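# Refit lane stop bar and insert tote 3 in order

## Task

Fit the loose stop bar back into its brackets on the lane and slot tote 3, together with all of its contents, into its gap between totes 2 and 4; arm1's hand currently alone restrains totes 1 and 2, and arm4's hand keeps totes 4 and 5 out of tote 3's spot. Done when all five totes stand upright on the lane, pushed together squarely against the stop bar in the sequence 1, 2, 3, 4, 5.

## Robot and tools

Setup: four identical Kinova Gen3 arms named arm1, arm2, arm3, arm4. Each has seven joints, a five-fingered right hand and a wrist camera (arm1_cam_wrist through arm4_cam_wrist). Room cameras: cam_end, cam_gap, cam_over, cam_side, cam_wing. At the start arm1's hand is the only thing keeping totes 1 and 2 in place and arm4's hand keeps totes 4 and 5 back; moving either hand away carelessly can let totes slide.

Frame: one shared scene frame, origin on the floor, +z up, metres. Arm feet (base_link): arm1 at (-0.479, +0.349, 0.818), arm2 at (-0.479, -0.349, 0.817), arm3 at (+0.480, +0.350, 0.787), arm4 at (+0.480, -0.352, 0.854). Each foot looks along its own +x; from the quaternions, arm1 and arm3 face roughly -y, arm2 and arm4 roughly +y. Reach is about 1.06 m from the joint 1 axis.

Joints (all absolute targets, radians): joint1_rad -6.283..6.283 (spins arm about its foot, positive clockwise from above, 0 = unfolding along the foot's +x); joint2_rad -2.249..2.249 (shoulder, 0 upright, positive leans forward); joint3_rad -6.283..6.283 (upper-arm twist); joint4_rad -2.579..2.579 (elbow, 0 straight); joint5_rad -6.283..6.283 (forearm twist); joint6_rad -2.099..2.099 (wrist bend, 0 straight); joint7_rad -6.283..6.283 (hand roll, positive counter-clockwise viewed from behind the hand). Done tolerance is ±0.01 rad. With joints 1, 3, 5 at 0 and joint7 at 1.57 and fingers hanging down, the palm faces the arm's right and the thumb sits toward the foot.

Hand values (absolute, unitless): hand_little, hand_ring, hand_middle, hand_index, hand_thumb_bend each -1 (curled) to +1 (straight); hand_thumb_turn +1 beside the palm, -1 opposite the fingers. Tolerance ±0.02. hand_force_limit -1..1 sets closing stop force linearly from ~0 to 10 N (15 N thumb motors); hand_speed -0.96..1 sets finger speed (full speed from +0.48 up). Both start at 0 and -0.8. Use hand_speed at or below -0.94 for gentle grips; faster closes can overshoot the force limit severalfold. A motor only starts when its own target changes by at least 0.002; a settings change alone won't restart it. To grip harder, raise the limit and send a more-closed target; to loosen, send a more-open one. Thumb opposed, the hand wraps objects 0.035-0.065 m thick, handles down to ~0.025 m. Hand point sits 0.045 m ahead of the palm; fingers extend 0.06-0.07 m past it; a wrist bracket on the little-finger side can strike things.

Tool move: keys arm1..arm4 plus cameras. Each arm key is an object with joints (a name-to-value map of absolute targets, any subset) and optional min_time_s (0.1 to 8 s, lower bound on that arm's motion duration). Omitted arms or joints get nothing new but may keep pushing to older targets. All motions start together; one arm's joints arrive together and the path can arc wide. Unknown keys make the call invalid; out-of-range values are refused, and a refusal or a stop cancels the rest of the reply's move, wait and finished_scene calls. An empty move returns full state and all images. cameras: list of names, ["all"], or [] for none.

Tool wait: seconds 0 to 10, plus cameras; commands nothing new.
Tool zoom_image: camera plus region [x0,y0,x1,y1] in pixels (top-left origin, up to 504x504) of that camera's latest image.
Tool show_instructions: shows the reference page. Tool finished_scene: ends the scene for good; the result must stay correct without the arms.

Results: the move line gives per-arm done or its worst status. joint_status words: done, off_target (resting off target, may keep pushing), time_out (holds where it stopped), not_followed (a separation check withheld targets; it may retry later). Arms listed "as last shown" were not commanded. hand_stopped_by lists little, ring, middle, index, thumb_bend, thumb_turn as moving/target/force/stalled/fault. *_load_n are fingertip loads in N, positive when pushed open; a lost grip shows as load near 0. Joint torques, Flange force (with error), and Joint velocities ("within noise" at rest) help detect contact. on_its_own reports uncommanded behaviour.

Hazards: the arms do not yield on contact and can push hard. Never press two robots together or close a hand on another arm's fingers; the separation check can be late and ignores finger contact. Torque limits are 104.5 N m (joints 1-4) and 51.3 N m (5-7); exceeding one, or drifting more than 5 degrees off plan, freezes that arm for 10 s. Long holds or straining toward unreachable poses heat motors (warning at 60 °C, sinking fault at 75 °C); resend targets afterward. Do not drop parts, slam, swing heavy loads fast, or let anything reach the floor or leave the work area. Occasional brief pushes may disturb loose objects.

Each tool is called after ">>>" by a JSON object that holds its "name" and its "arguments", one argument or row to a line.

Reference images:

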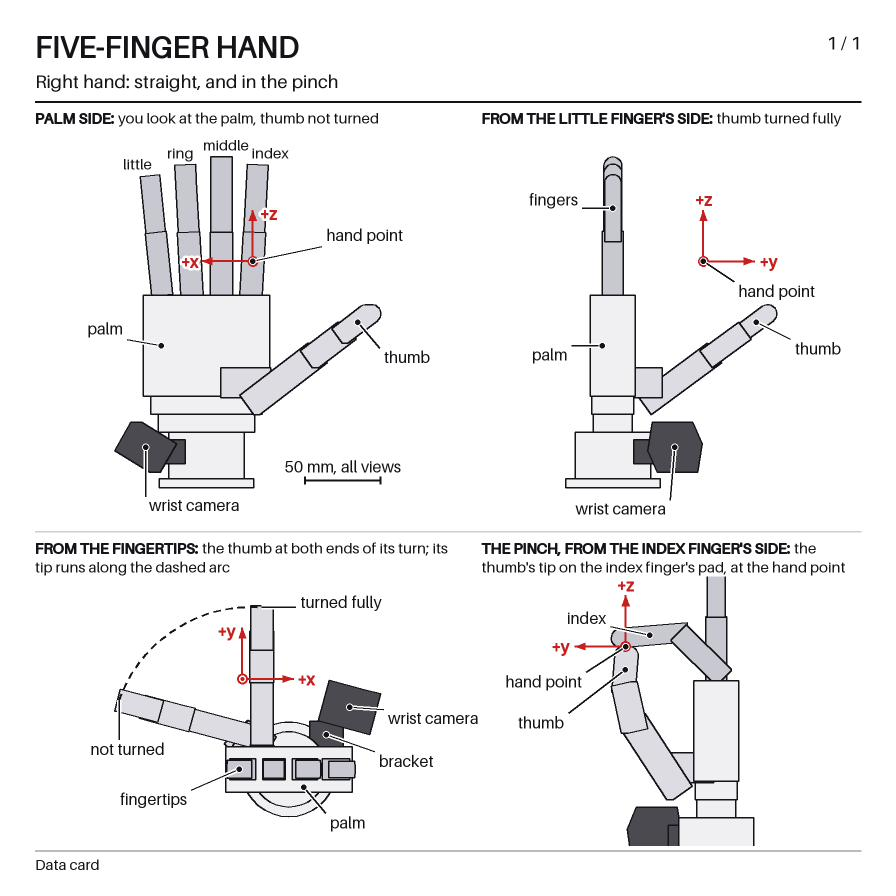

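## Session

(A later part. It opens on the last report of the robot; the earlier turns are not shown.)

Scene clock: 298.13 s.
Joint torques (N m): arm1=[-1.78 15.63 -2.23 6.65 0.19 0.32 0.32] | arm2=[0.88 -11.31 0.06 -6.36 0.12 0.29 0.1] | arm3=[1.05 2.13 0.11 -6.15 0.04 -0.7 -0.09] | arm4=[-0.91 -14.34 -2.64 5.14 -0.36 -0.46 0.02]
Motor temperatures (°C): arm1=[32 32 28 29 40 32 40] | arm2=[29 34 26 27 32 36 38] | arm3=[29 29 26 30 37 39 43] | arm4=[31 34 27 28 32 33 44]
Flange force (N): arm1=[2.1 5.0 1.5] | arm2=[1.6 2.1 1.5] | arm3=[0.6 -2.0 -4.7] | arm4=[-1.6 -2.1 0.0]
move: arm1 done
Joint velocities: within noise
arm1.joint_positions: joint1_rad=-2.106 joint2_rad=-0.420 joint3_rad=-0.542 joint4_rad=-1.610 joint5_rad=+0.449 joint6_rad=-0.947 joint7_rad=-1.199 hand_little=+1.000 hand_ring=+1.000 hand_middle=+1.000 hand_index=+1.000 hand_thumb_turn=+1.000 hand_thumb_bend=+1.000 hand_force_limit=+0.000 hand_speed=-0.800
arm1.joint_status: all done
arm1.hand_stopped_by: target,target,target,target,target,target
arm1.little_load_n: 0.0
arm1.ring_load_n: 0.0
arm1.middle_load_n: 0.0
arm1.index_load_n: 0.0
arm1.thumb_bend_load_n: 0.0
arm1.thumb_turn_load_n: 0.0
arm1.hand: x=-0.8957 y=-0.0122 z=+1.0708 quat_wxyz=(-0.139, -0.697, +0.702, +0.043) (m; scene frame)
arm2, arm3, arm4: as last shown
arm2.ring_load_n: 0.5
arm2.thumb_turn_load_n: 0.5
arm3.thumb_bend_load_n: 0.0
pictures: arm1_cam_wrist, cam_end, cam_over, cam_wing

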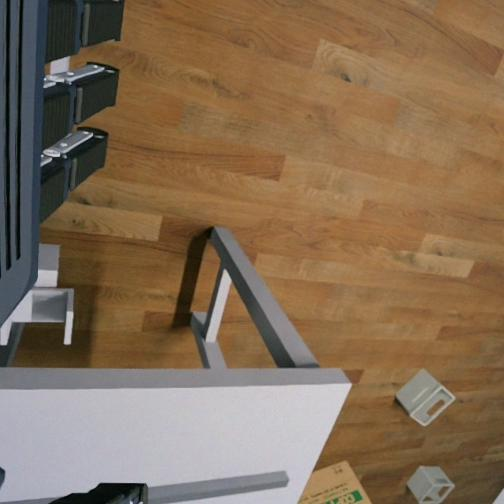

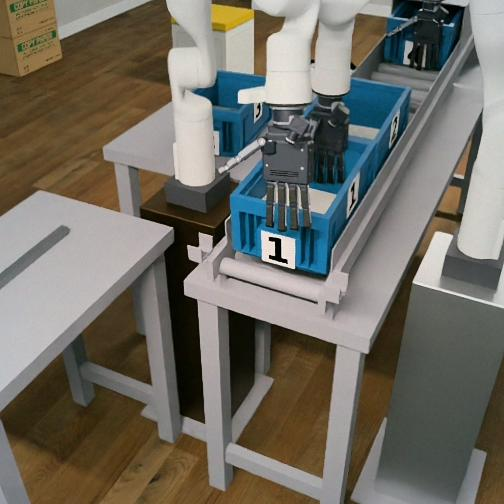

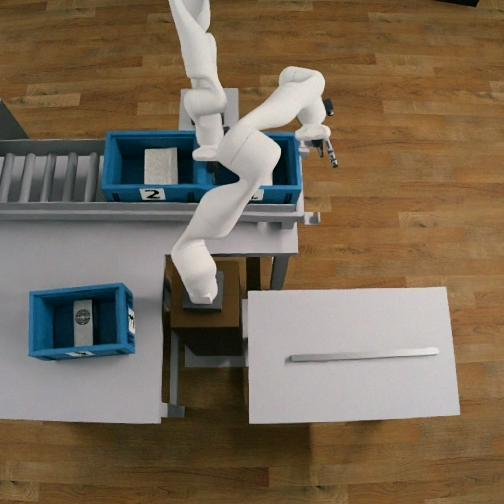

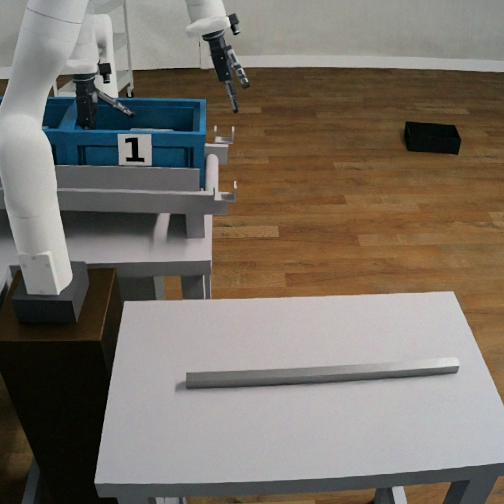

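>>> {"name": "move", "arguments": {
  "arm1": {"joints": {"joint1_rad": -1.5626, "joint2_rad": -0.7106, "joint3_rad": 0, "joint4_rad": -1.3903, "joint5_rad": 1.128, "joint6_rad": -1.2763, "joint7_rad": 1.1207, "hand_thumb_turn": -1}, "min_time_s": 4},
  "cameras": ["arm1_cam_wrist", "cam_over", "cam_wing", "arm2_cam_wrist"]
}}

Scene clock: 356.53 s.
Joint torques (N m): arm1=[-1.62 20.71 0.7 5.82 1.57 -1.13 0.29] | arm2=[0.83 -11.3 0.06 -6.4 0.09 0.27 0.13] | arm3=[1.04 2.24 0.13 -6.06 0.1 -0.74 -0.08] | arm4=[-0.9 -14.39 -2.61 5.1 -0.33 -0.51 0.01]
Motor temperatures (°C): arm1=[32 33 27 29 40 32 40] | arm2=[29 35 26 27 32 36 38] | arm3=[29 28 26 30 37 39 42] | arm4=[31 35 27 28 32 33 44]
Flange force (N): arm1=[-6.8 -0.2 3.1] | arm2=[1.7 2.0 1.5] | arm3=[0.9 -1.9 -5.1] | arm4=[-1.6 -2.0 0.0]
move: arm1 done
Joint velocities: within noise
arm1.joint_positions: joint1_rad=-1.563 joint2_rad=-0.711 joint3_rad=+0.000 joint4_rad=-1.390 joint5_rad=+1.128 joint6_rad=-1.276 joint7_rad=+1.121 hand_little=+1.000 hand_ring=+1.000 hand_middle=+1.000 hand_index=+1.000 hand_thumb_turn=-1.000 hand_thumb_bend=+1.000 hand_force_limit=+0.000 hand_speed=-0.800
arm1.joint_status: all done
arm1.hand_stopped_by: target,target,target,target,target,target
arm1.little_load_n: 0.0
arm1.ring_load_n: 0.0
arm1.middle_load_n: 0.0
arm1.index_load_n: 0.0
arm1.thumb_bend_load_n: 0.0
arm1.thumb_turn_load_n: 0.0
arm1.hand: x=-1.0585 y=+0.6024 z=+1.0403 quat_wxyz=(+0.496, -0.868, -0.003, -0.005) (m; scene frame)
arm2, arm3, arm4: as last shown
arm2.ring_load_n: 0.0
arm2.index_load_n: 0.5
arm2.thumb_turn_load_n: 0.0
pictures: arm1_cam_wrist, arm2_cam_wrist, cam_over, cam_wing

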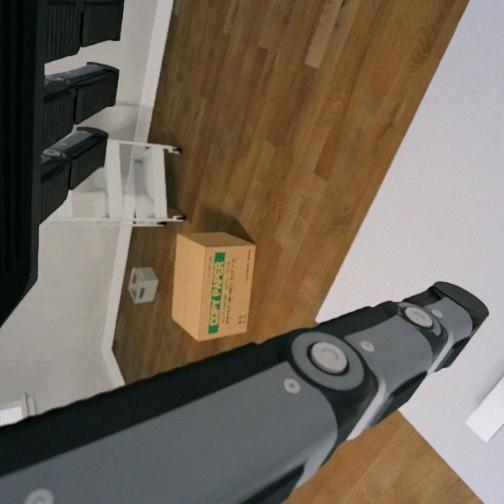

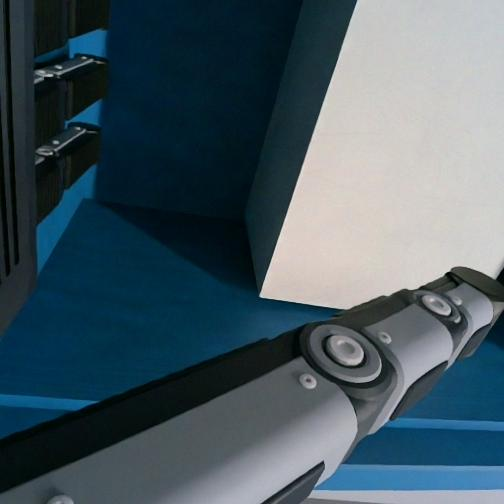

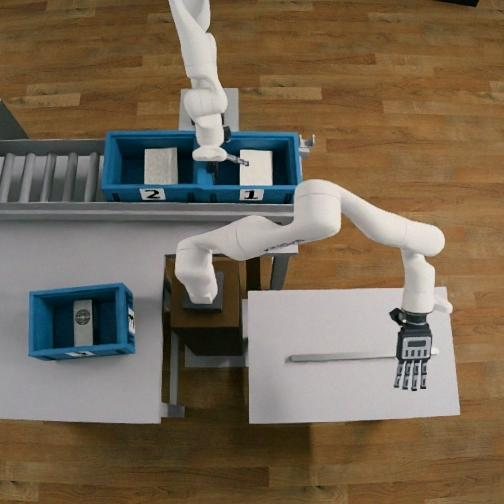

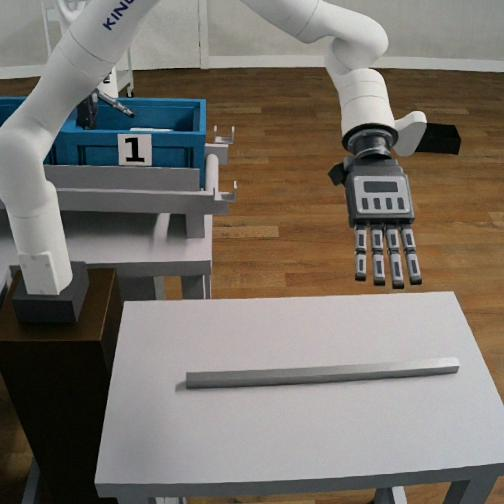

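>>> {"name": "zoom_image", "arguments": {
  "camera": "arm1_cam_wrist",
  "region": [384, 340, 504, 480]
}}

Scaled by 3.600.

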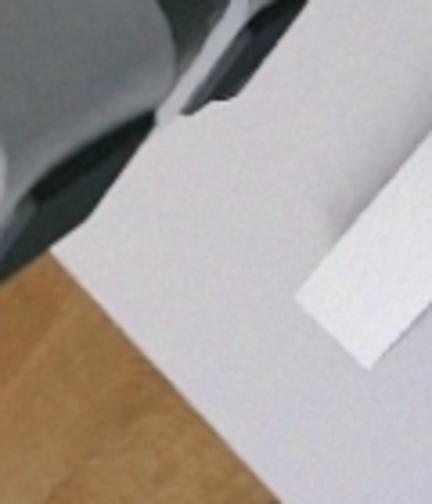

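>>> {"name": "move", "arguments": {
  "arm1": {"joints": {"joint1_rad": -0.8509, "joint2_rad": -0.3847, "joint3_rad": 0, "joint4_rad": -1.5847, "joint5_rad": 0, "joint6_rad": -1.1722, "joint7_rad": 2.332}, "min_time_s": 3},
  "cameras": ["arm1_cam_wrist", "cam_over"]
}}

Scene clock: 383.30 s.
Joint torques (N m): arm1=[-1.47 15.96 -0.56 6.38 -0.23 -0.17 0.28] | arm2=[0.84 -11.28 0.09 -6.42 0.12 0.27 0.1] | arm3=[0.95 2.09 0.04 -6.1 0.06 -0.77 -0.07] | arm4=[-0.89 -14.31 -2.57 5.15 -0.32 -0.49 0.08]
Motor temperatures (°C): arm1=[32 33 27 29 40 32 40] | arm2=[29 35 26 27 32 36 38] | arm3=[29 28 26 30 37 39 42] | arm4=[31 35 27 28 32 33 44]
Flange force (N): arm1=[-3.0 -5.6 0.0] | arm2=[1.8 2.0 1.4] | arm3=[0.5 -2.0 -5.1] | arm4=[-1.3 -2.1 -0.1]
move: arm1 done
Joint velocities: within noise
arm1.joint_positions: joint1_rad=-0.851 joint2_rad=-0.385 joint3_rad=+0.000 joint4_rad=-1.585 joint5_rad=+0.000 joint6_rad=-1.172 joint7_rad=+2.332 hand_little=+1.000 hand_ring=+1.000 hand_middle=+1.000 hand_index=+1.000 hand_thumb_turn=-1.000 hand_thumb_bend=+1.000 hand_force_limit=+0.000 hand_speed=-0.800
arm1.joint_status: all done
arm1.hand_stopped_by: target,target,target,target,target,target
arm1.little_load_n: 0.0
arm1.ring_load_n: 0.0
arm1.middle_load_n: 0.0
arm1.index_load_n: 0.0
arm1.thumb_bend_load_n: 0.0
arm1.thumb_turn_load_n: 0.0
arm1.hand: x=-0.8536 y=+0.5819 z=+1.0422 quat_wxyz=(-0.004, -1.000, +0.000, -0.005) (m; scene frame)
arm2: as last shown
arm2.index_load_n: 0.0
arm3.joint_positions: joint1_rad=-0.639 joint2_rad=-0.464 joint3_rad=-0.112 joint4_rad=+1.532 joint5_rad=+0.015 joint6_rad=+1.939 joint7_rad=-2.029 hand_little=+1.000 hand_ring=+1.000 hand_middle=+1.000 hand_index=+1.000 hand_thumb_turn=+1.000 hand_thumb_bend=+1.000 hand_force_limit=+0.000 hand_speed=-0.800
arm3.joint_status: not commanded
arm3.hand_stopped_by: target,target,target,target,target,target
arm3.little_load_n: 0.0
arm3.ring_load_n: 0.0
arm3.middle_load_n: 0.0
arm3.index_load_n: 0.0
arm3.thumb_bend_load_n: 0.0
arm3.thumb_turn_load_n: 0.0
arm3.hand: x=+0.6252 y=+0.2346 z=+1.2855 quat_wxyz=(-0.059, -0.589, -0.804, +0.045) (m; scene frame)
arm4.joint_positions: joint1_rad=+0.012 joint2_rad=+0.642 joint3_rad=+2.089 joint4_rad=-1.891 joint5_rad=+0.676 joint6_rad=-1.014 joint7_rad=+0.266 hand_little=+1.000 hand_ring=+1.000 hand_middle=+1.000 hand_index=+1.000 hand_thumb_turn=+1.000 hand_thumb_bend=+1.000 hand_force_limit=+0.000 hand_speed=-0.800
arm4.joint_status: not commanded
arm4.hand_stopped_by: target,target,target,target,target,target
arm4.little_load_n: 0.0
arm4.ring_load_n: 0.0
arm4.middle_load_n: 0.0
arm4.index_load_n: 0.0
arm4.thumb_bend_load_n: 0.0
arm4.thumb_turn_load_n: 0.0
arm4.hand: x=+0.1852 y=-0.0026 z=+0.9913 quat_wxyz=(+0.001, -0.707, +0.707, +0.000) (m; scene frame)
pictures: arm1_cam_wrist, cam_over

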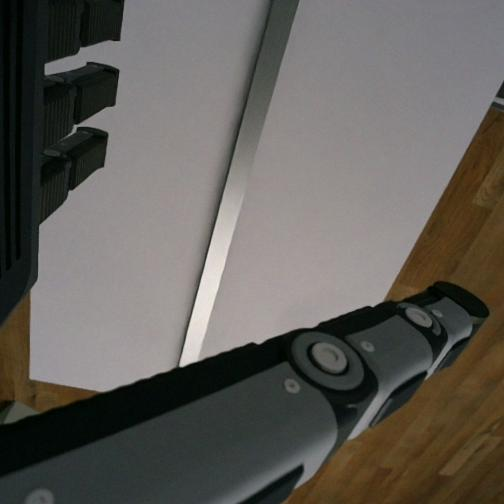

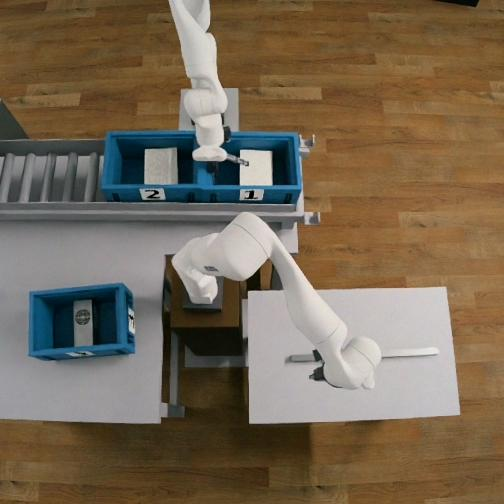

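>>> {"name": "zoom_image", "arguments": {
  "camera": "arm1_cam_wrist",
  "region": [150, 0, 350, 200]
}}

>>> {"name": "zoom_image", "arguments": {
  "camera": "arm1_cam_wrist",
  "region": [130, 200, 330, 400]
}}

>>> {"name": "zoom_image", "arguments": {
  "camera": "cam_over",
  "region": [270, 320, 450, 400]
}}

Scaled by 2.520.

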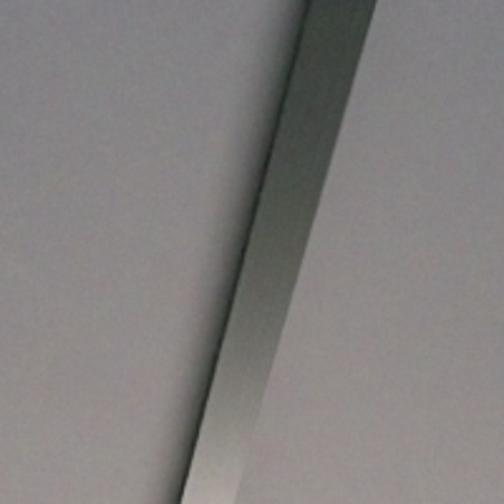

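Scaled by 2.520.

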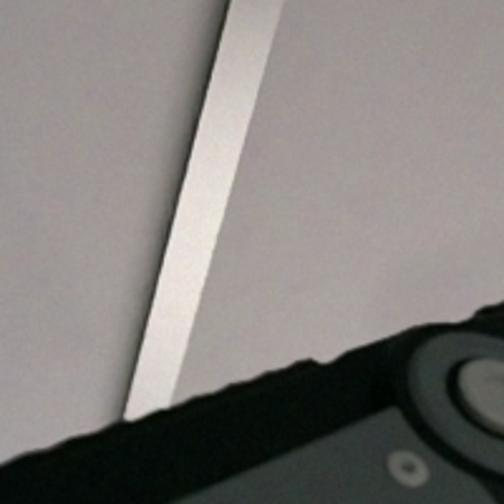

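Scaled by 2.800.

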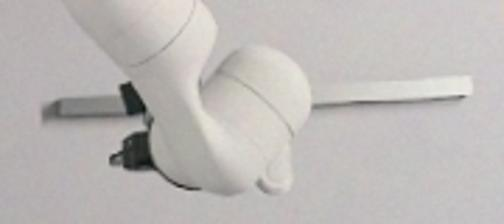

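>>> {"name": "move", "arguments": {
  "arm1": {"joints": {"joint1_rad": -1.685, "joint2_rad": -0.826, "joint3_rad": 0, "joint4_rad": -1.7563, "joint5_rad": 1.2178, "joint6_rad": -1.1695, "joint7_rad": 0.6122}, "min_time_s": 4},
  "cameras": ["arm1_cam_wrist", "cam_over", "cam_wing", "cam_end"]
}}

>>> {"name": "zoom_image", "arguments": {
  "camera": "cam_over",
  "region": [270, 300, 450, 420]
}}

>>> {"name": "zoom_image", "arguments": {
  "camera": "cam_wing",
  "region": [170, 200, 480, 410]
}}

Scene clock: 428.97 s.
Joint torques (N m): arm1=[-1.65 19.24 0.71 2.97 0.86 -1.93 0.2] | arm2=[0.88 -11.29 0.05 -6.45 0.1 0.28 0.12] | arm3=[0.98 2.2 0.21 -6.21 0.13 -0.73 -0.12] | arm4=[-0.83 -14.36 -2.59 5.07 -0.36 -0.48 0.01]
Motor temperatures (°C): arm1=[32 33 27 29 40 32 40] | arm2=[29 35 26 27 32 35 38] | arm3=[29 28 26 30 37 39 42] | arm4=[31 35 27 28 32 33 44]
Flange force (N): arm1=[-5.0 1.6 4.0] | arm2=[1.9 2.1 1.6] | arm3=[1.0 -1.7 -4.5] | arm4=[-1.7 -1.7 -0.1]
move: arm1 done
Joint velocities: within noise
arm1.joint_positions: joint1_rad=-1.685 joint2_rad=-0.826 joint3_rad=+0.000 joint4_rad=-1.756 joint5_rad=+1.218 joint6_rad=-1.169 joint7_rad=+0.612 hand_little=+1.000 hand_ring=+1.000 hand_middle=+1.000 hand_index=+1.000 hand_thumb_turn=-1.000 hand_thumb_bend=+1.000 hand_force_limit=+0.000 hand_speed=-0.800
arm1.joint_status: all done
arm1.hand_stopped_by: target,target,target,target,target,target
arm1.little_load_n: 0.0
arm1.ring_load_n: 0.0
arm1.middle_load_n: 0.0
arm1.index_load_n: 0.0
arm1.thumb_bend_load_n: 0.0
arm1.thumb_turn_load_n: 0.0
arm1.hand: x=-0.9839 y=+0.5397 z=+0.9007 quat_wxyz=(+0.496, -0.868, -0.003, -0.005) (m; scene frame)
arm2, arm3, arm4: as last shown
pictures: arm1_cam_wrist, cam_end, cam_over, cam_wing

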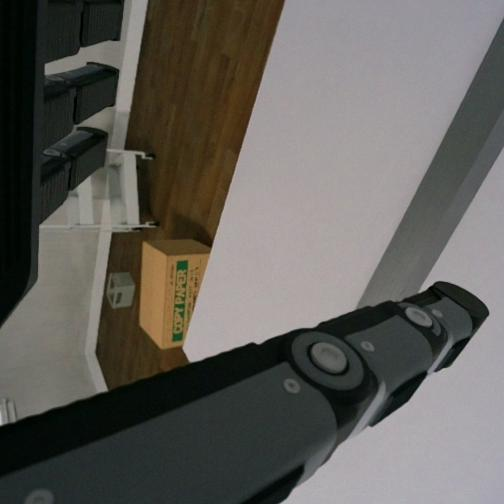

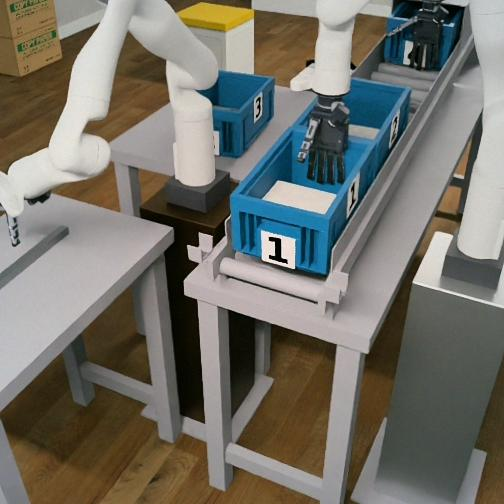

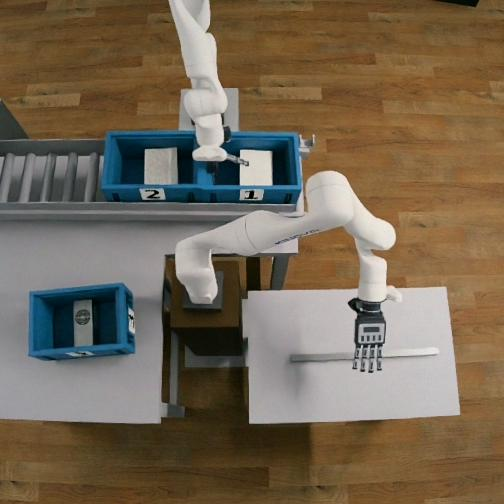

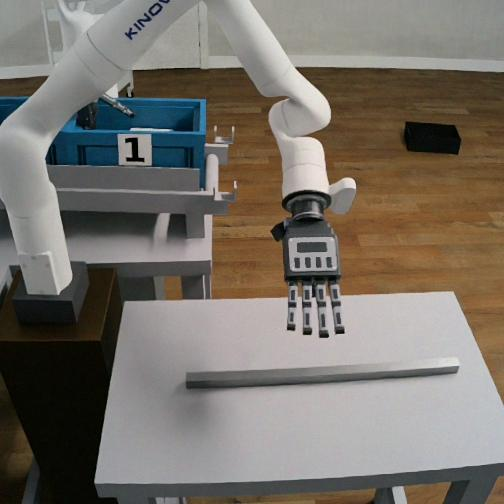

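Scaled by 2.800.

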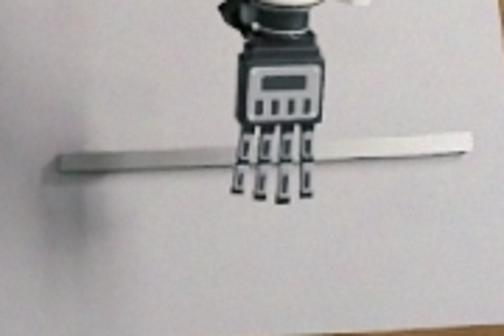

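Scaled by 1.626.

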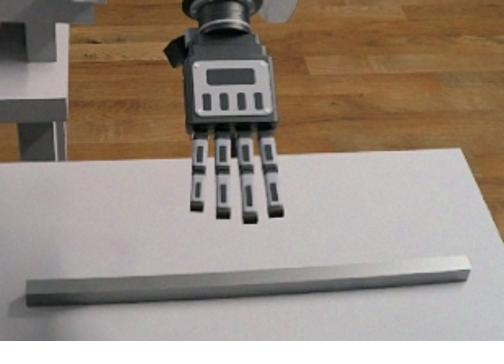

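>>> {"name": "zoom_image", "arguments": {
  "camera": "arm1_cam_wrist",
  "region": [304, 104, 504, 304]
}}

Scaled by 2.520.

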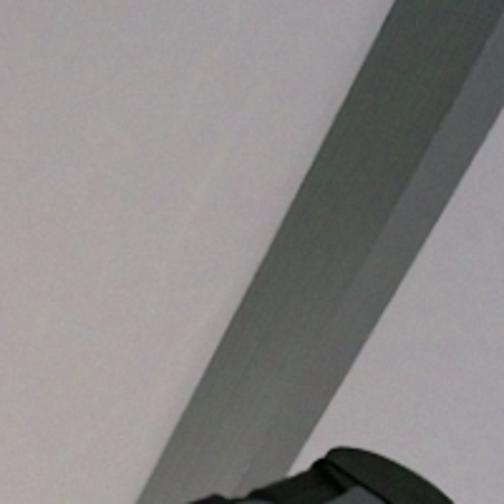

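>>> {"name": "move", "arguments": {
  "arm1": {"joints": {"joint1_rad": -1.6176, "joint2_rad": -1.1147, "joint4_rad": -1.6478, "joint5_rad": 1.356, "joint6_rad": -1.0894, "joint7_rad": 0.4305, "hand_little": 0.4, "hand_ring": 0.4, "hand_middle": 0.4, "hand_index": 0.4, "hand_thumb_bend": 0.4}, "min_time_s": 3},
  "cameras": ["arm1_cam_wrist", "cam_over", "cam_wing", "cam_end"]
}}

>>> {"name": "zoom_image", "arguments": {
  "camera": "cam_over",
  "region": [270, 300, 450, 420]
}}

>>> {"name": "zoom_image", "arguments": {
  "camera": "cam_wing",
  "region": [170, 240, 480, 410]
}}

>>> {"name": "zoom_image", "arguments": {
  "camera": "cam_end",
  "region": [0, 160, 180, 320]
}}

Scene clock: 505.30 s.
Joint torques (N m): arm1=[0.2 20.12 2.31 1.65 0.64 -2.36 0.28] | arm2=[0.85 -11.27 0.07 -6.4 0.11 0.28 0.12] | arm3=[0.95 2.14 0.16 -6.1 0.08 -0.74 -0.09] | arm4=[-0.82 -14.33 -2.6 5.07 -0.36 -0.51 0.03]
Motor temperatures (°C): arm1=[32 33 27 29 40 32 41] | arm2=[28 36 26 27 32 35 38] | arm3=[29 28 26 30 37 39 42] | arm4=[31 35 27 28 32 33 44]
Flange force (N): arm1=[-3.7 2.5 0.6] | arm2=[1.8 2.0 1.4] | arm3=[0.7 -1.7 -5.0] | arm4=[-1.6 -1.7 0.0]
move: arm1 done
Joint velocities: within noise
arm1.joint_positions: joint1_rad=-1.618 joint2_rad=-1.115 joint3_rad=+0.000 joint4_rad=-1.648 joint5_rad=+1.356 joint6_rad=-1.089 joint7_rad=+0.431 hand_little=+0.400 hand_ring=+0.400 hand_middle=+0.400 hand_index=+0.400 hand_thumb_turn=-1.000 hand_thumb_bend=+0.401 hand_force_limit=+0.000 hand_speed=-0.800
arm1.joint_status: all done
arm1.hand_stopped_by: target,target,target,target,target,target
arm1.little_load_n: 0.0
arm1.ring_load_n: 0.0
arm1.middle_load_n: 0.0
arm1.index_load_n: 0.0
arm1.thumb_bend_load_n: 2.0
arm1.thumb_turn_load_n: 0.0
arm1.hand: x=-1.0034 y=+0.5705 z=+0.7748 quat_wxyz=(+0.496, -0.868, -0.003, -0.005) (m; scene frame)
arm2, arm3, arm4: as last shown
arm4.thumb_bend_load_n: -0.5
pictures: arm1_cam_wrist, cam_end, cam_over, cam_wing

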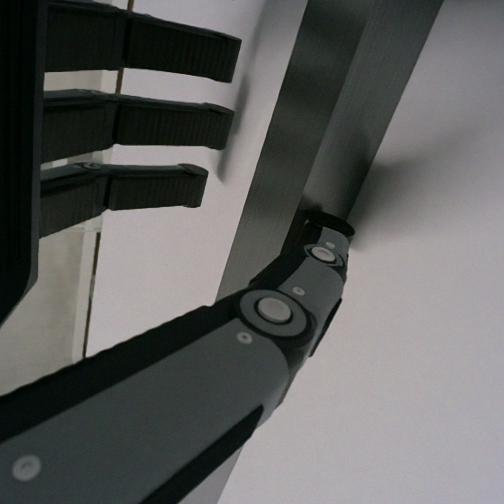

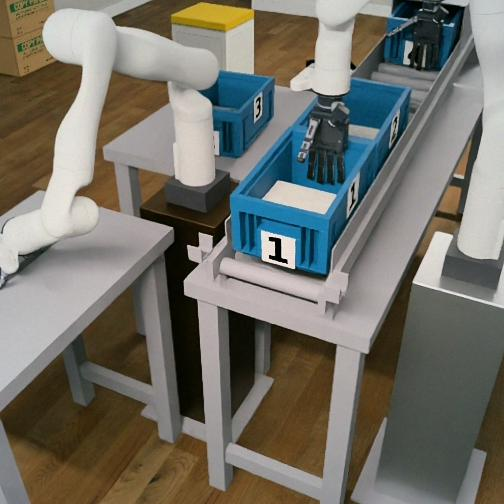

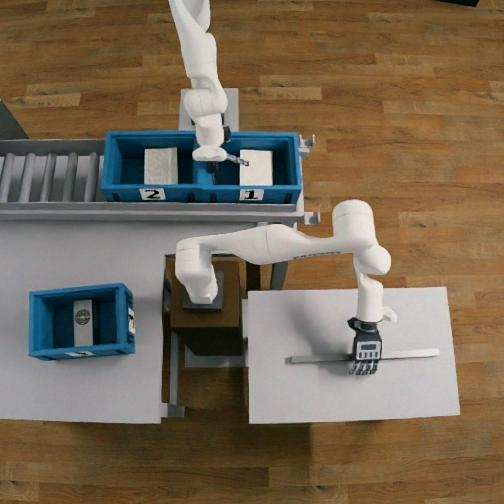

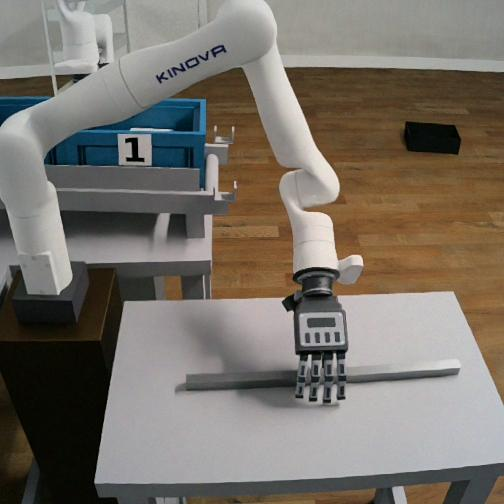

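Scaled by 2.800.

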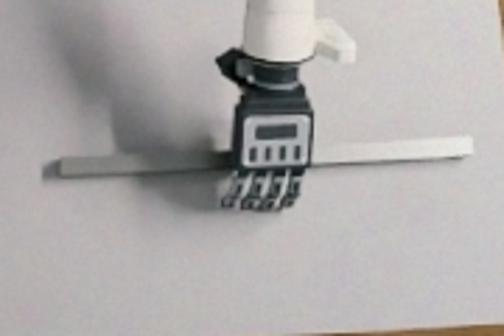

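Scaled by 1.626.

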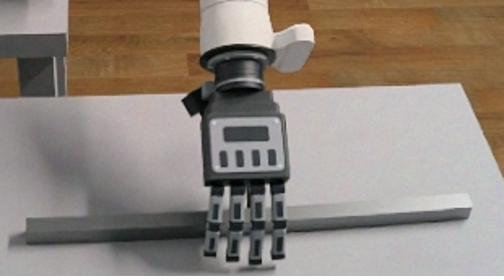

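Scaled by 2.800.

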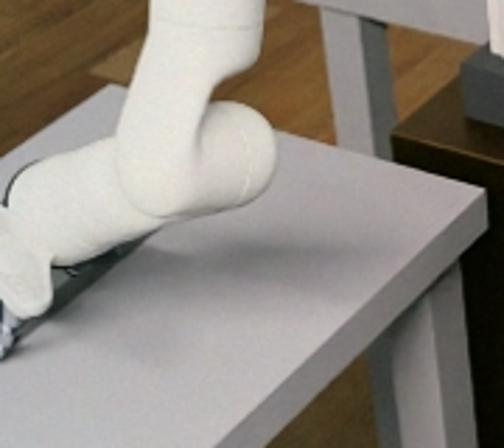

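>>> {"name": "zoom_image", "arguments": {
  "camera": "arm1_cam_wrist",
  "region": [204, 0, 456, 252]
}}

Scaled by 2.000.

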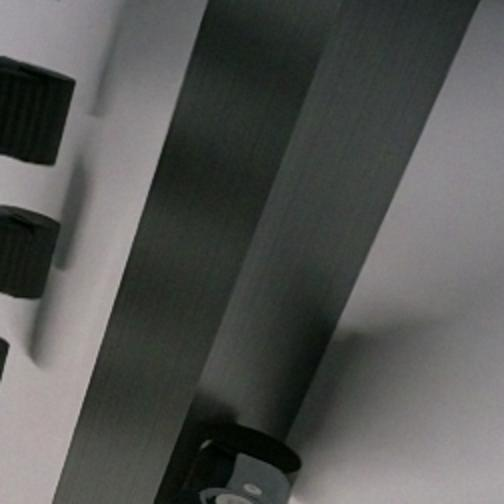

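>>> {"name": "move", "arguments": {
  "arm1": {"joints": {"joint1_rad": -1.6218, "joint2_rad": -1.0658, "joint4_rad": -1.7148, "joint5_rad": 1.3614, "joint6_rad": -1.0872, "joint7_rad": 0.4105, "hand_thumb_bend": 0.6}, "min_time_s": 1.5}
}}

>>> {"name": "move", "arguments": {
  "arm1": {"joints": {"joint1_rad": -1.6218, "joint2_rad": -1.0999, "joint4_rad": -1.7037, "joint5_rad": 1.3734, "joint6_rad": -1.0825, "joint7_rad": 0.3849}, "min_time_s": 1.5},
  "cameras": ["arm1_cam_wrist", "cam_over", "cam_wing"]
}}

>>> {"name": "zoom_image", "arguments": {
  "camera": "cam_over",
  "region": [270, 300, 450, 420]
}}

>>> {"name": "zoom_image", "arguments": {
  "camera": "cam_wing",
  "region": [170, 240, 480, 410]
}}

Scene clock: 532.43 s.
Joint torques (N m): arm1=[-1.58 20.61 0.97 1.71 0.52 -2.13 0.23] | arm2=[0.85 -11.28 0.1 -6.41 0.09 0.26 0.11] | arm3=[1.03 2.14 0.08 -6.16 0.11 -0.75 -0.07] | arm4=[-0.86 -14.34 -2.54 5.1 -0.36 -0.5 0.05]
Motor temperatures (°C): arm1=[32 33 27 29 40 32 41] | arm2=[28 36 26 27 32 35 38] | arm3=[29 28 26 30 37 39 42] | arm4=[31 35 27 28 32 32 44]
Flange force (N): arm1=[-4.0 2.5 4.7] | arm2=[1.7 2.0 1.4] | arm3=[0.7 -1.9 -4.8] | arm4=[-1.5 -1.9 -0.1]
move: arm1 done
Joint velocities: within noise
arm1.joint_positions: joint1_rad=-1.622 joint2_rad=-1.066 joint3_rad=+0.000 joint4_rad=-1.715 joint5_rad=+1.361 joint6_rad=-1.087 joint7_rad=+0.410 hand_little=+0.400 hand_ring=+0.400 hand_middle=+0.400 hand_index=+0.400 hand_thumb_turn=-1.000 hand_thumb_bend=+0.600 hand_force_limit=+0.000 hand_speed=-0.800
arm1.joint_status: all done
arm1.hand_stopped_by: target,target,target,target,target,target
arm1.little_load_n: 0.0
arm1.ring_load_n: 0.0
arm1.middle_load_n: 0.0
arm1.index_load_n: 0.0
arm1.thumb_bend_load_n: 0.0
arm1.thumb_turn_load_n: 0.0
arm1.hand: x=-0.9885 y=+0.5688 z=+0.7911 quat_wxyz=(+0.496, -0.868, -0.003, -0.005) (m; scene frame)
arm2, arm3, arm4: as last shown
arm2.thumb_bend_load_n: -0.5
arm4.thumb_bend_load_n: 0.0
pictures: none

Scene clock: 534.20 s.
Joint torques (N m): arm1=[-1.65 20.69 1.04 1.5 0.43 -2.16 0.25] | arm2=[0.81 -11.27 0.08 -6.4 0.11 0.28 0.12] | arm3=[1.02 2.18 0.18 -6.06 0.07 -0.74 -0.1] | arm4=[-0.88 -14.42 -2.54 5.28 -0.35 -0.51 0.01]
Motor temperatures (°C): arm1=[32 33 27 29 40 32 41] | arm2=[28 36 26 27 32 35 38] | arm3=[29 28 26 30 37 39 42] | arm4=[31 35 27 28 32 32 44]
Flange force (N): arm1=[-4.0 2.5 4.8] | arm2=[1.7 1.9 1.5] | arm3=[0.8 -1.7 -5.1] | arm4=[-1.2 -2.3 0.2]
move: arm1 done
Joint velocities: within noise
arm1.joint_positions: joint1_rad=-1.622 joint2_rad=-1.100 joint3_rad=+0.000 joint4_rad=-1.704 joint5_rad=+1.373 joint6_rad=-1.083 joint7_rad=+0.385 hand_little=+0.400 hand_ring=+0.400 hand_middle=+0.400 hand_index=+0.400 hand_thumb_turn=-1.000 hand_thumb_bend=+0.600 hand_force_limit=+0.000 hand_speed=-0.800
arm1.joint_status: all done
arm1.hand_stopped_by: target,target,target,target,target,target
arm1.little_load_n: 0.0
arm1.ring_load_n: 0.0
arm1.middle_load_n: 0.0
arm1.index_load_n: 0.0
arm1.thumb_bend_load_n: 0.0
arm1.thumb_turn_load_n: 0.0
arm1.hand: x=-0.9883 y=+0.5686 z=+0.7760 quat_wxyz=(+0.496, -0.868, -0.003, -0.005) (m; scene frame)
arm2.joint_positions: joint1_rad=-0.195 joint2_rad=+0.281 joint3_rad=+0.000 joint4_rad=+2.021 joint5_rad=+0.000 joint6_rad=+0.839 joint7_rad=-1.763 hand_little=+1.000 hand_ring=+1.000 hand_middle=+1.000 hand_index=+1.000 hand_thumb_turn=-1.000 hand_thumb_bend=+1.000 hand_force_limit=+0.000 hand_speed=-0.800
arm2.joint_status: not commanded
arm2.hand_stopped_by: target,target,target,target,target,target
arm2.little_load_n: 0.0
arm2.ring_load_n: 0.0
arm2.middle_load_n: 0.0
arm2.index_load_n: 0.0
arm2.thumb_bend_load_n: 0.0
arm2.thumb_turn_load_n: 0.0
arm2.hand: x=-0.5818 y=+0.0302 z=+0.9747 quat_wxyz=(-0.002, +0.707, -0.707, +0.000) (m; scene frame)
arm3, arm4: as last shown
arm3.thumb_bend_load_n: -0.5
pictures: arm1_cam_wrist, cam_over, cam_wing

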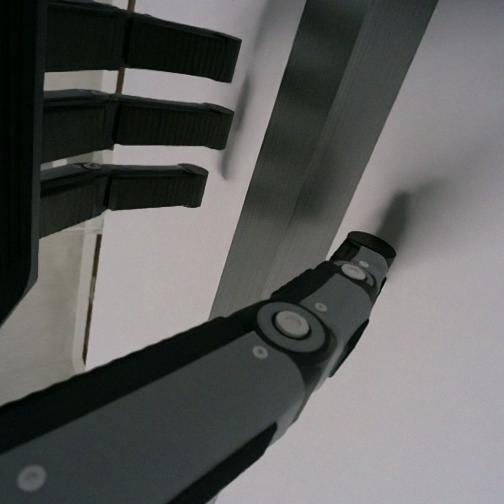

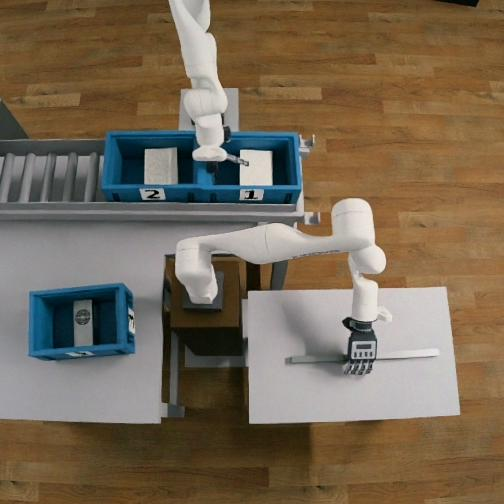

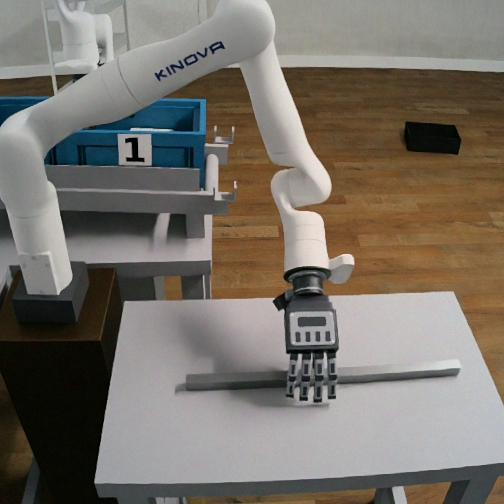

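Scaled by 2.800.

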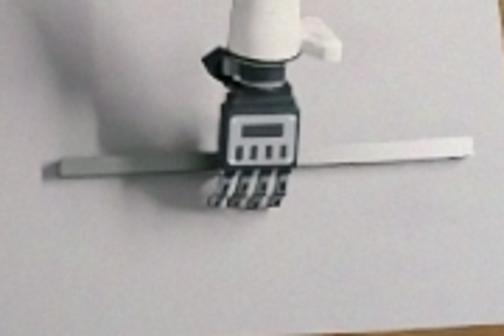

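Scaled by 1.626.

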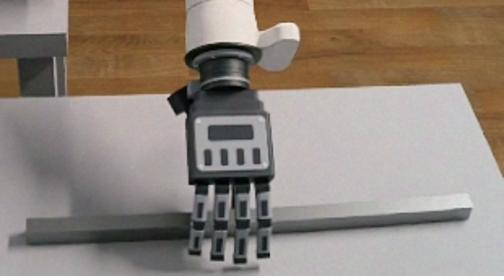

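>>> {"name": "move", "arguments": {
  "arm1": {"joints": {"hand_speed": -0.93, "hand_force_limit": -0.4, "hand_little": -0.3, "hand_ring": -0.3, "hand_middle": -0.3, "hand_index": -0.3, "hand_thumb_bend": -0.2}},
  "cameras": ["arm1_cam_wrist", "cam_wing"]
}}

Scene clock: 544.53 s.
Joint torques (N m): arm1=[-2.44 20.38 -0.19 1.59 0.12 -1.54 0.07] | arm2=[0.84 -11.29 0.07 -6.41 0.11 0.26 0.12] | arm3=[0.89 2.2 0.04 -6.12 0.08 -0.78 -0.09] | arm4=[-0.83 -14.35 -2.58 5.16 -0.39 -0.52 0.06]
Motor temperatures (°C): arm1=[32 33 27 29 40 32 41] | arm2=[28 36 26 27 31 35 38] | arm3=[29 28 26 30 37 39 42] | arm4=[31 35 27 28 32 32 44]
Flange force (N): arm1=[-3.8 0.7 6.0] | arm2=[1.7 2.0 1.4] | arm3=[0.8 -2.1 -5.0] | arm4=[-1.3 -1.9 0.3]
move: arm1 off_target
Joint velocities: within noise
arm1.joint_positions: joint1_rad=-1.622 joint2_rad=-1.100 joint3_rad=+0.000 joint4_rad=-1.704 joint5_rad=+1.373 joint6_rad=-1.083 joint7_rad=+0.385 hand_little=-0.130 hand_ring=-0.071 hand_middle=-0.045 hand_index=-0.084 hand_thumb_turn=-1.000 hand_thumb_bend=+0.357 hand_force_limit=-0.400 hand_speed=-0.930
arm1.joint_status: hand_little off_target (ended at -0.130, target -0.300); hand_ring off_target (ended at -0.071, target -0.300); hand_middle off_target (ended at -0.045, target -0.300); hand_index off_target (ended at -0.084, target -0.300); hand_thumb_bend off_target (ended at +0.357, target -0.200); the others done
arm1.hand_stopped_by: force,force,force,force,force,target
arm1.little_load_n: 4.5
arm1.ring_load_n: 2.0
arm1.middle_load_n: 0.0
arm1.index_load_n: 4.0
arm1.thumb_bend_load_n: 6.5
arm1.thumb_turn_load_n: 0.0
arm1.hand: x=-0.9883 y=+0.5686 z=+0.7760 quat_wxyz=(+0.496, -0.868, -0.003, -0.005) (m; scene frame)
arm2, arm3, arm4: as last shown
arm3.little_load_n: -0.5
arm3.thumb_bend_load_n: 0.0
pictures: arm1_cam_wrist, cam_wing

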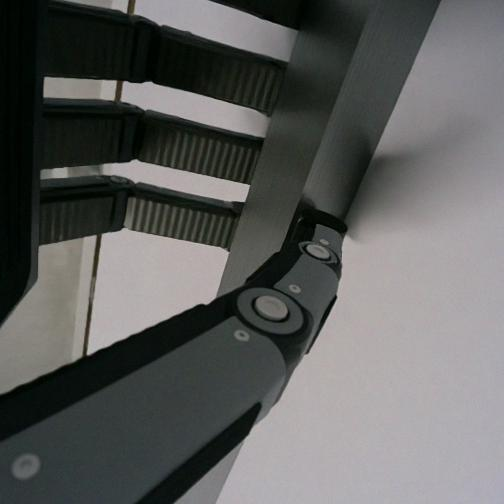

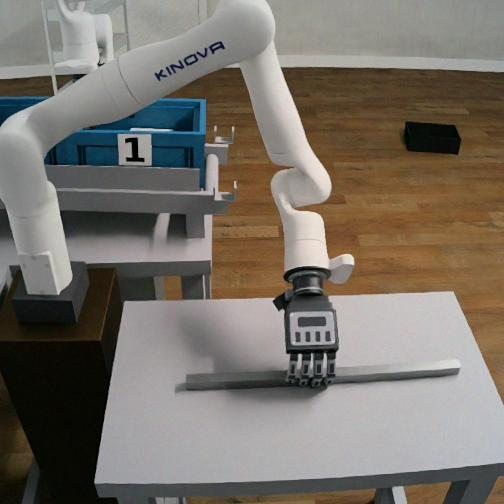

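>>> {"name": "move", "arguments": {
  "arm1": {"joints": {"hand_force_limit": 0.2, "hand_little": -0.4, "hand_ring": -0.4, "hand_middle": -0.4, "hand_index": -0.4, "hand_thumb_bend": -0.3}}
}}

Scene clock: 547.70 s.
Joint torques (N m): arm1=[-2.54 18.83 -1.02 2.01 -0.06 -0.47 -0.12] | arm2=[0.88 -11.32 0.04 -6.36 0.12 0.3 0.08] | arm3=[0.99 2.15 0.13 -6.12 0.09 -0.75 -0.13] | arm4=[-0.88 -14.42 -2.58 5.18 -0.3 -0.51 0.07]
Motor temperatures (°C): arm1=[32 33 27 29 40 32 41] | arm2=[28 36 26 27 31 35 38] | arm3=[29 28 26 30 37 39 42] | arm4=[31 35 27 28 32 32 44]
Flange force (N): arm1=[-2.0 -3.0 3.8] | arm2=[1.5 2.0 1.5] | arm3=[0.7 -1.9 -5.0] | arm4=[-1.3 -2.0 0.2]
move: arm1 off_target
Joint velocities: within noise
arm1.joint_positions: joint1_rad=-1.622 joint2_rad=-1.100 joint3_rad=+0.000 joint4_rad=-1.704 joint5_rad=+1.373 joint6_rad=-1.083 joint7_rad=+0.385 hand_little=-0.154 hand_ring=-0.089 hand_middle=-0.063 hand_index=-0.095 hand_thumb_turn=-1.000 hand_thumb_bend=+0.358 hand_force_limit=+0.200 hand_speed=-0.930
arm1.joint_status: hand_little off_target (ended at -0.154, target -0.400); hand_ring off_target (ended at -0.089, target -0.400); hand_middle off_target (ended at -0.063, target -0.400); hand_index off_target (ended at -0.095, target -0.400); hand_thumb_bend off_target (ended at +0.358, target -0.300); the others done
arm1.hand_stopped_by: force,force,force,force,force,target
arm1.little_load_n: 7.5
arm1.ring_load_n: 5.5
arm1.middle_load_n: 5.5
arm1.index_load_n: 4.0
arm1.thumb_bend_load_n: 13.0
arm1.thumb_turn_load_n: 0.5
arm1.hand: x=-0.9883 y=+0.5686 z=+0.7760 quat_wxyz=(+0.496, -0.868, -0.003, -0.005) (m; scene frame)
arm2, arm3, arm4: as last shown
arm3.little_load_n: 0.0
pictures: none

>>> {"name": "move", "arguments": {
  "arm1": {"joints": {"joint1_rad": -1.6218, "joint2_rad": -1.0102, "joint4_rad": -1.7297, "joint5_rad": 1.3407, "joint6_rad": -1.0963, "joint7_rad": 0.4554}, "min_time_s": 3},
  "cameras": ["arm1_cam_wrist", "cam_wing", "cam_end", "cam_over"]
}}

Scene clock: 554.73 s.
Joint torques (N m): arm1=[-1.58 22.87 1.93 2.71 0.99 -3.1 0.07] | arm2=[0.87 -11.36 0.09 -6.37 0.07 0.27 0.09] | arm3=[1.04 2.14 0.14 -6.1 0.12 -0.7 -0.14] | arm4=[-0.87 -14.32 -2.63 5.16 -0.33 -0.48 0]
Motor temperatures (°C): arm1=[32 33 27 29 40 32 41] | arm2=[28 36 26 27 31 35 38] | arm3=[29 28 26 30 37 39 42] | arm4=[31 35 27 28 32 32 44]
Flange force (N): arm1=[-4.4 6.6 7.1] | arm2=[1.5 2.0 1.5] | arm3=[0.6 -1.9 -4.9] | arm4=[-1.5 -2.1 -0.1]
move: arm1 done
Joint velocities: within noise
arm1.joint_positions: joint1_rad=-1.622 joint2_rad=-1.010 joint3_rad=+0.000 joint4_rad=-1.730 joint5_rad=+1.341 joint6_rad=-1.096 joint7_rad=+0.455 hand_little=-0.154 hand_ring=-0.089 hand_middle=-0.063 hand_index=-0.095 hand_thumb_turn=-1.000 hand_thumb_bend=+0.358 hand_force_limit=+0.200 hand_speed=-0.930
arm1.joint_status: all done
arm1.hand_stopped_by: force,force,force,force,force,target
arm1.little_load_n: 1.5
arm1.ring_load_n: 1.0
arm1.middle_load_n: 5.0
arm1.index_load_n: 6.5
arm1.thumb_bend_load_n: 13.0
arm1.thumb_turn_load_n: 2.5
arm1.hand: x=-0.9887 y=+0.5690 z=+0.8161 quat_wxyz=(+0.496, -0.868, -0.003, -0.005) (m; scene frame)
arm2, arm3, arm4: as last shown
pictures: arm1_cam_wrist, cam_end, cam_over, cam_wing

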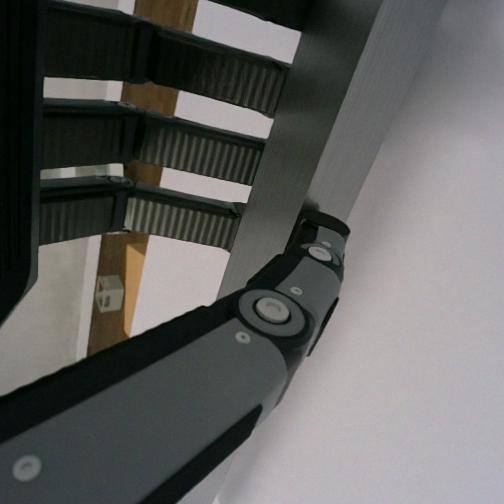

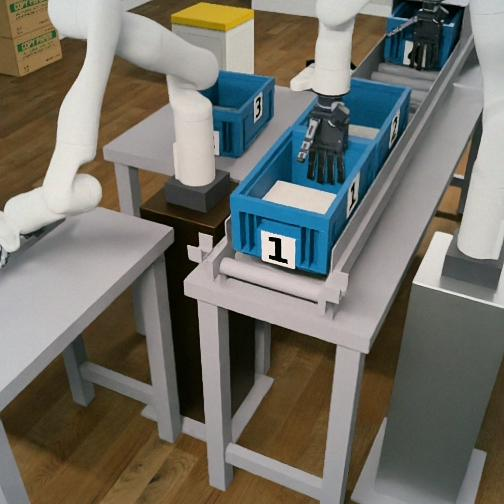

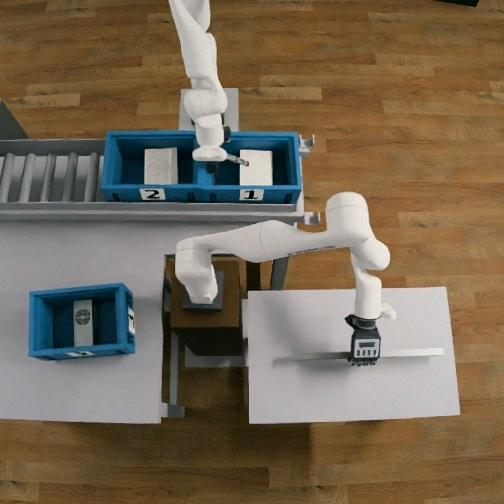

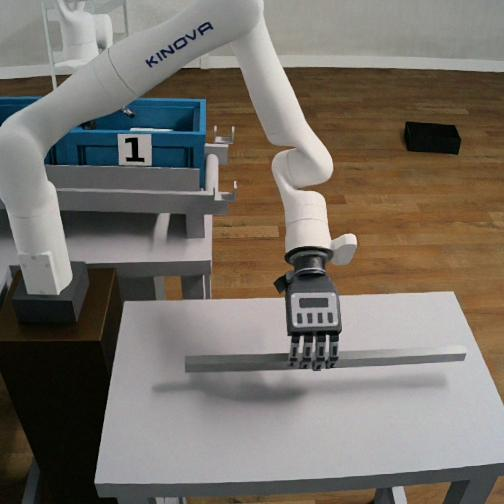

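>>> {"name": "move", "arguments": {
  "arm1": {"joints": {"joint1_rad": -1.6218, "joint2_rad": -1.0989, "joint4_rad": -1.7041, "joint5_rad": 1.373, "joint6_rad": -1.0827, "joint7_rad": 0.3858}, "min_time_s": 3},
  "arm2": {"joints": {"joint1_rad": -0.0532, "joint2_rad": 0.2709, "joint4_rad": 2.0233, "joint6_rad": 0.8474, "joint7_rad": -1.6212}, "min_time_s": 5},
  "cameras": ["arm2_cam_wrist", "cam_over"]
}}

Scene clock: 645.10 s.
Joint torques (N m): arm1=[-1.91 21.62 1.14 2.14 0.72 -2.37 0.13] | arm2=[0.9 -11.27 0.01 -6.48 0.12 0.33 0.1] | arm3=[0.94 2.22 0.03 -6.15 0.1 -0.76 -0.07] | arm4=[-0.95 -14.36 -2.55 5.16 -0.35 -0.47 0.04]
Motor temperatures (°C): arm1=[32 35 27 29 40 33 41] | arm2=[28 36 26 27 31 35 38] | arm3=[29 28 26 30 37 39 42] | arm4=[31 35 27 28 32 32 44]
Flange force (N): arm1=[-3.0 3.5 5.7] | arm2=[1.3 2.3 2.0] | arm3=[0.9 -2.1 -4.8] | arm4=[-1.4 -2.3 -0.1]
move: arm1 done; arm2 done
Joint velocities: within noise
arm1.joint_positions: joint1_rad=-1.622 joint2_rad=-1.099 joint3_rad=+0.000 joint4_rad=-1.704 joint5_rad=+1.373 joint6_rad=-1.083 joint7_rad=+0.386 hand_little=-0.154 hand_ring=-0.089 hand_middle=-0.063 hand_index=-0.095 hand_thumb_turn=-1.000 hand_thumb_bend=+0.358 hand_force_limit=+0.200 hand_speed=-0.930
arm1.joint_status: all done
arm1.hand_stopped_by: force,force,force,force,force,target
arm1.little_load_n: 1.5
arm1.ring_load_n: 1.5
arm1.middle_load_n: 5.5
arm1.index_load_n: 7.0
arm1.thumb_bend_load_n: 12.0
arm1.thumb_turn_load_n: 2.0
arm1.hand: x=-0.9883 y=+0.5686 z=+0.7764 quat_wxyz=(+0.496, -0.868, -0.003, -0.005) (m; scene frame)
arm2.joint_positions: joint1_rad=-0.053 joint2_rad=+0.271 joint3_rad=+0.000 joint4_rad=+2.023 joint5_rad=+0.000 joint6_rad=+0.847 joint7_rad=-1.621 hand_little=+1.000 hand_ring=+1.000 hand_middle=+1.000 hand_index=+1.000 hand_thumb_turn=-1.000 hand_thumb_bend=+1.000 hand_force_limit=+0.000 hand_speed=-0.800
arm2.joint_status: all done
arm2.hand_stopped_by: target,target,target,target,target,target
arm2.little_load_n: 0.0
arm2.ring_load_n: 0.0
arm2.middle_load_n: 0.0
arm2.index_load_n: 0.0
arm2.thumb_bend_load_n: 0.0
arm2.thumb_turn_load_n: 0.0
arm2.hand: x=-0.5317 y=+0.0302 z=+0.9779 quat_wxyz=(-0.002, +0.707, -0.707, +0.000) (m; scene frame)
arm3.joint_positions: joint1_rad=-0.639 joint2_rad=-0.464 joint3_rad=-0.112 joint4_rad=+1.532 joint5_rad=+0.015 joint6_rad=+1.939 joint7_rad=-2.029 hand_little=+1.000 hand_ring=+1.000 hand_middle=+1.000 hand_index=+1.000 hand_thumb_turn=+1.000 hand_thumb_bend=+1.000 hand_force_limit=+0.000 hand_speed=-0.800
arm3.joint_status: not commanded
arm3.hand_stopped_by: target,target,target,target,target,target
arm3.little_load_n: 0.0
arm3.ring_load_n: 0.0
arm3.middle_load_n: 0.0
arm3.index_load_n: 0.0
arm3.thumb_bend_load_n: 0.0
arm3.thumb_turn_load_n: 0.0
arm3.hand: x=+0.6252 y=+0.2346 z=+1.2855 quat_wxyz=(-0.059, -0.589, -0.804, +0.045) (m; scene frame)
arm4.joint_positions: joint1_rad=+0.012 joint2_rad=+0.642 joint3_rad=+2.089 joint4_rad=-1.891 joint5_rad=+0.676 joint6_rad=-1.014 joint7_rad=+0.266 hand_little=+1.000 hand_ring=+1.000 hand_middle=+1.000 hand_index=+1.000 hand_thumb_turn=+1.000 hand_thumb_bend=+1.000 hand_force_limit=+0.000 hand_speed=-0.800
arm4.joint_status: not commanded
arm4.hand_stopped_by: target,target,target,target,target,target
arm4.little_load_n: 0.0
arm4.ring_load_n: 0.0
arm4.middle_load_n: 0.0
arm4.index_load_n: 0.0
arm4.thumb_bend_load_n: 0.0
arm4.thumb_turn_load_n: 0.0
arm4.hand: x=+0.1852 y=-0.0026 z=+0.9913 quat_wxyz=(+0.001, -0.707, +0.707, +0.000) (m; scene frame)
pictures: arm2_cam_wrist, cam_over

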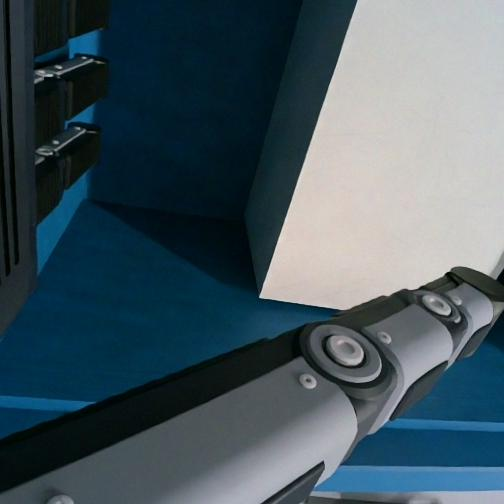

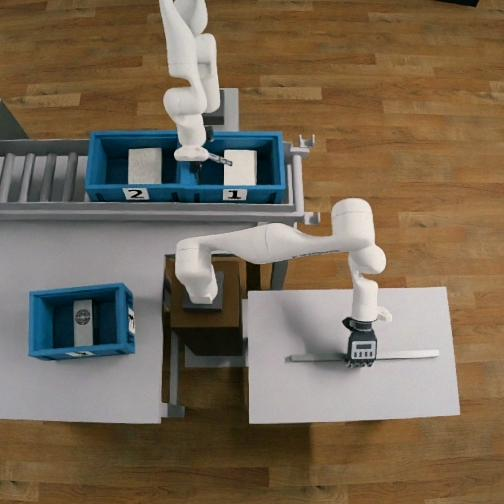

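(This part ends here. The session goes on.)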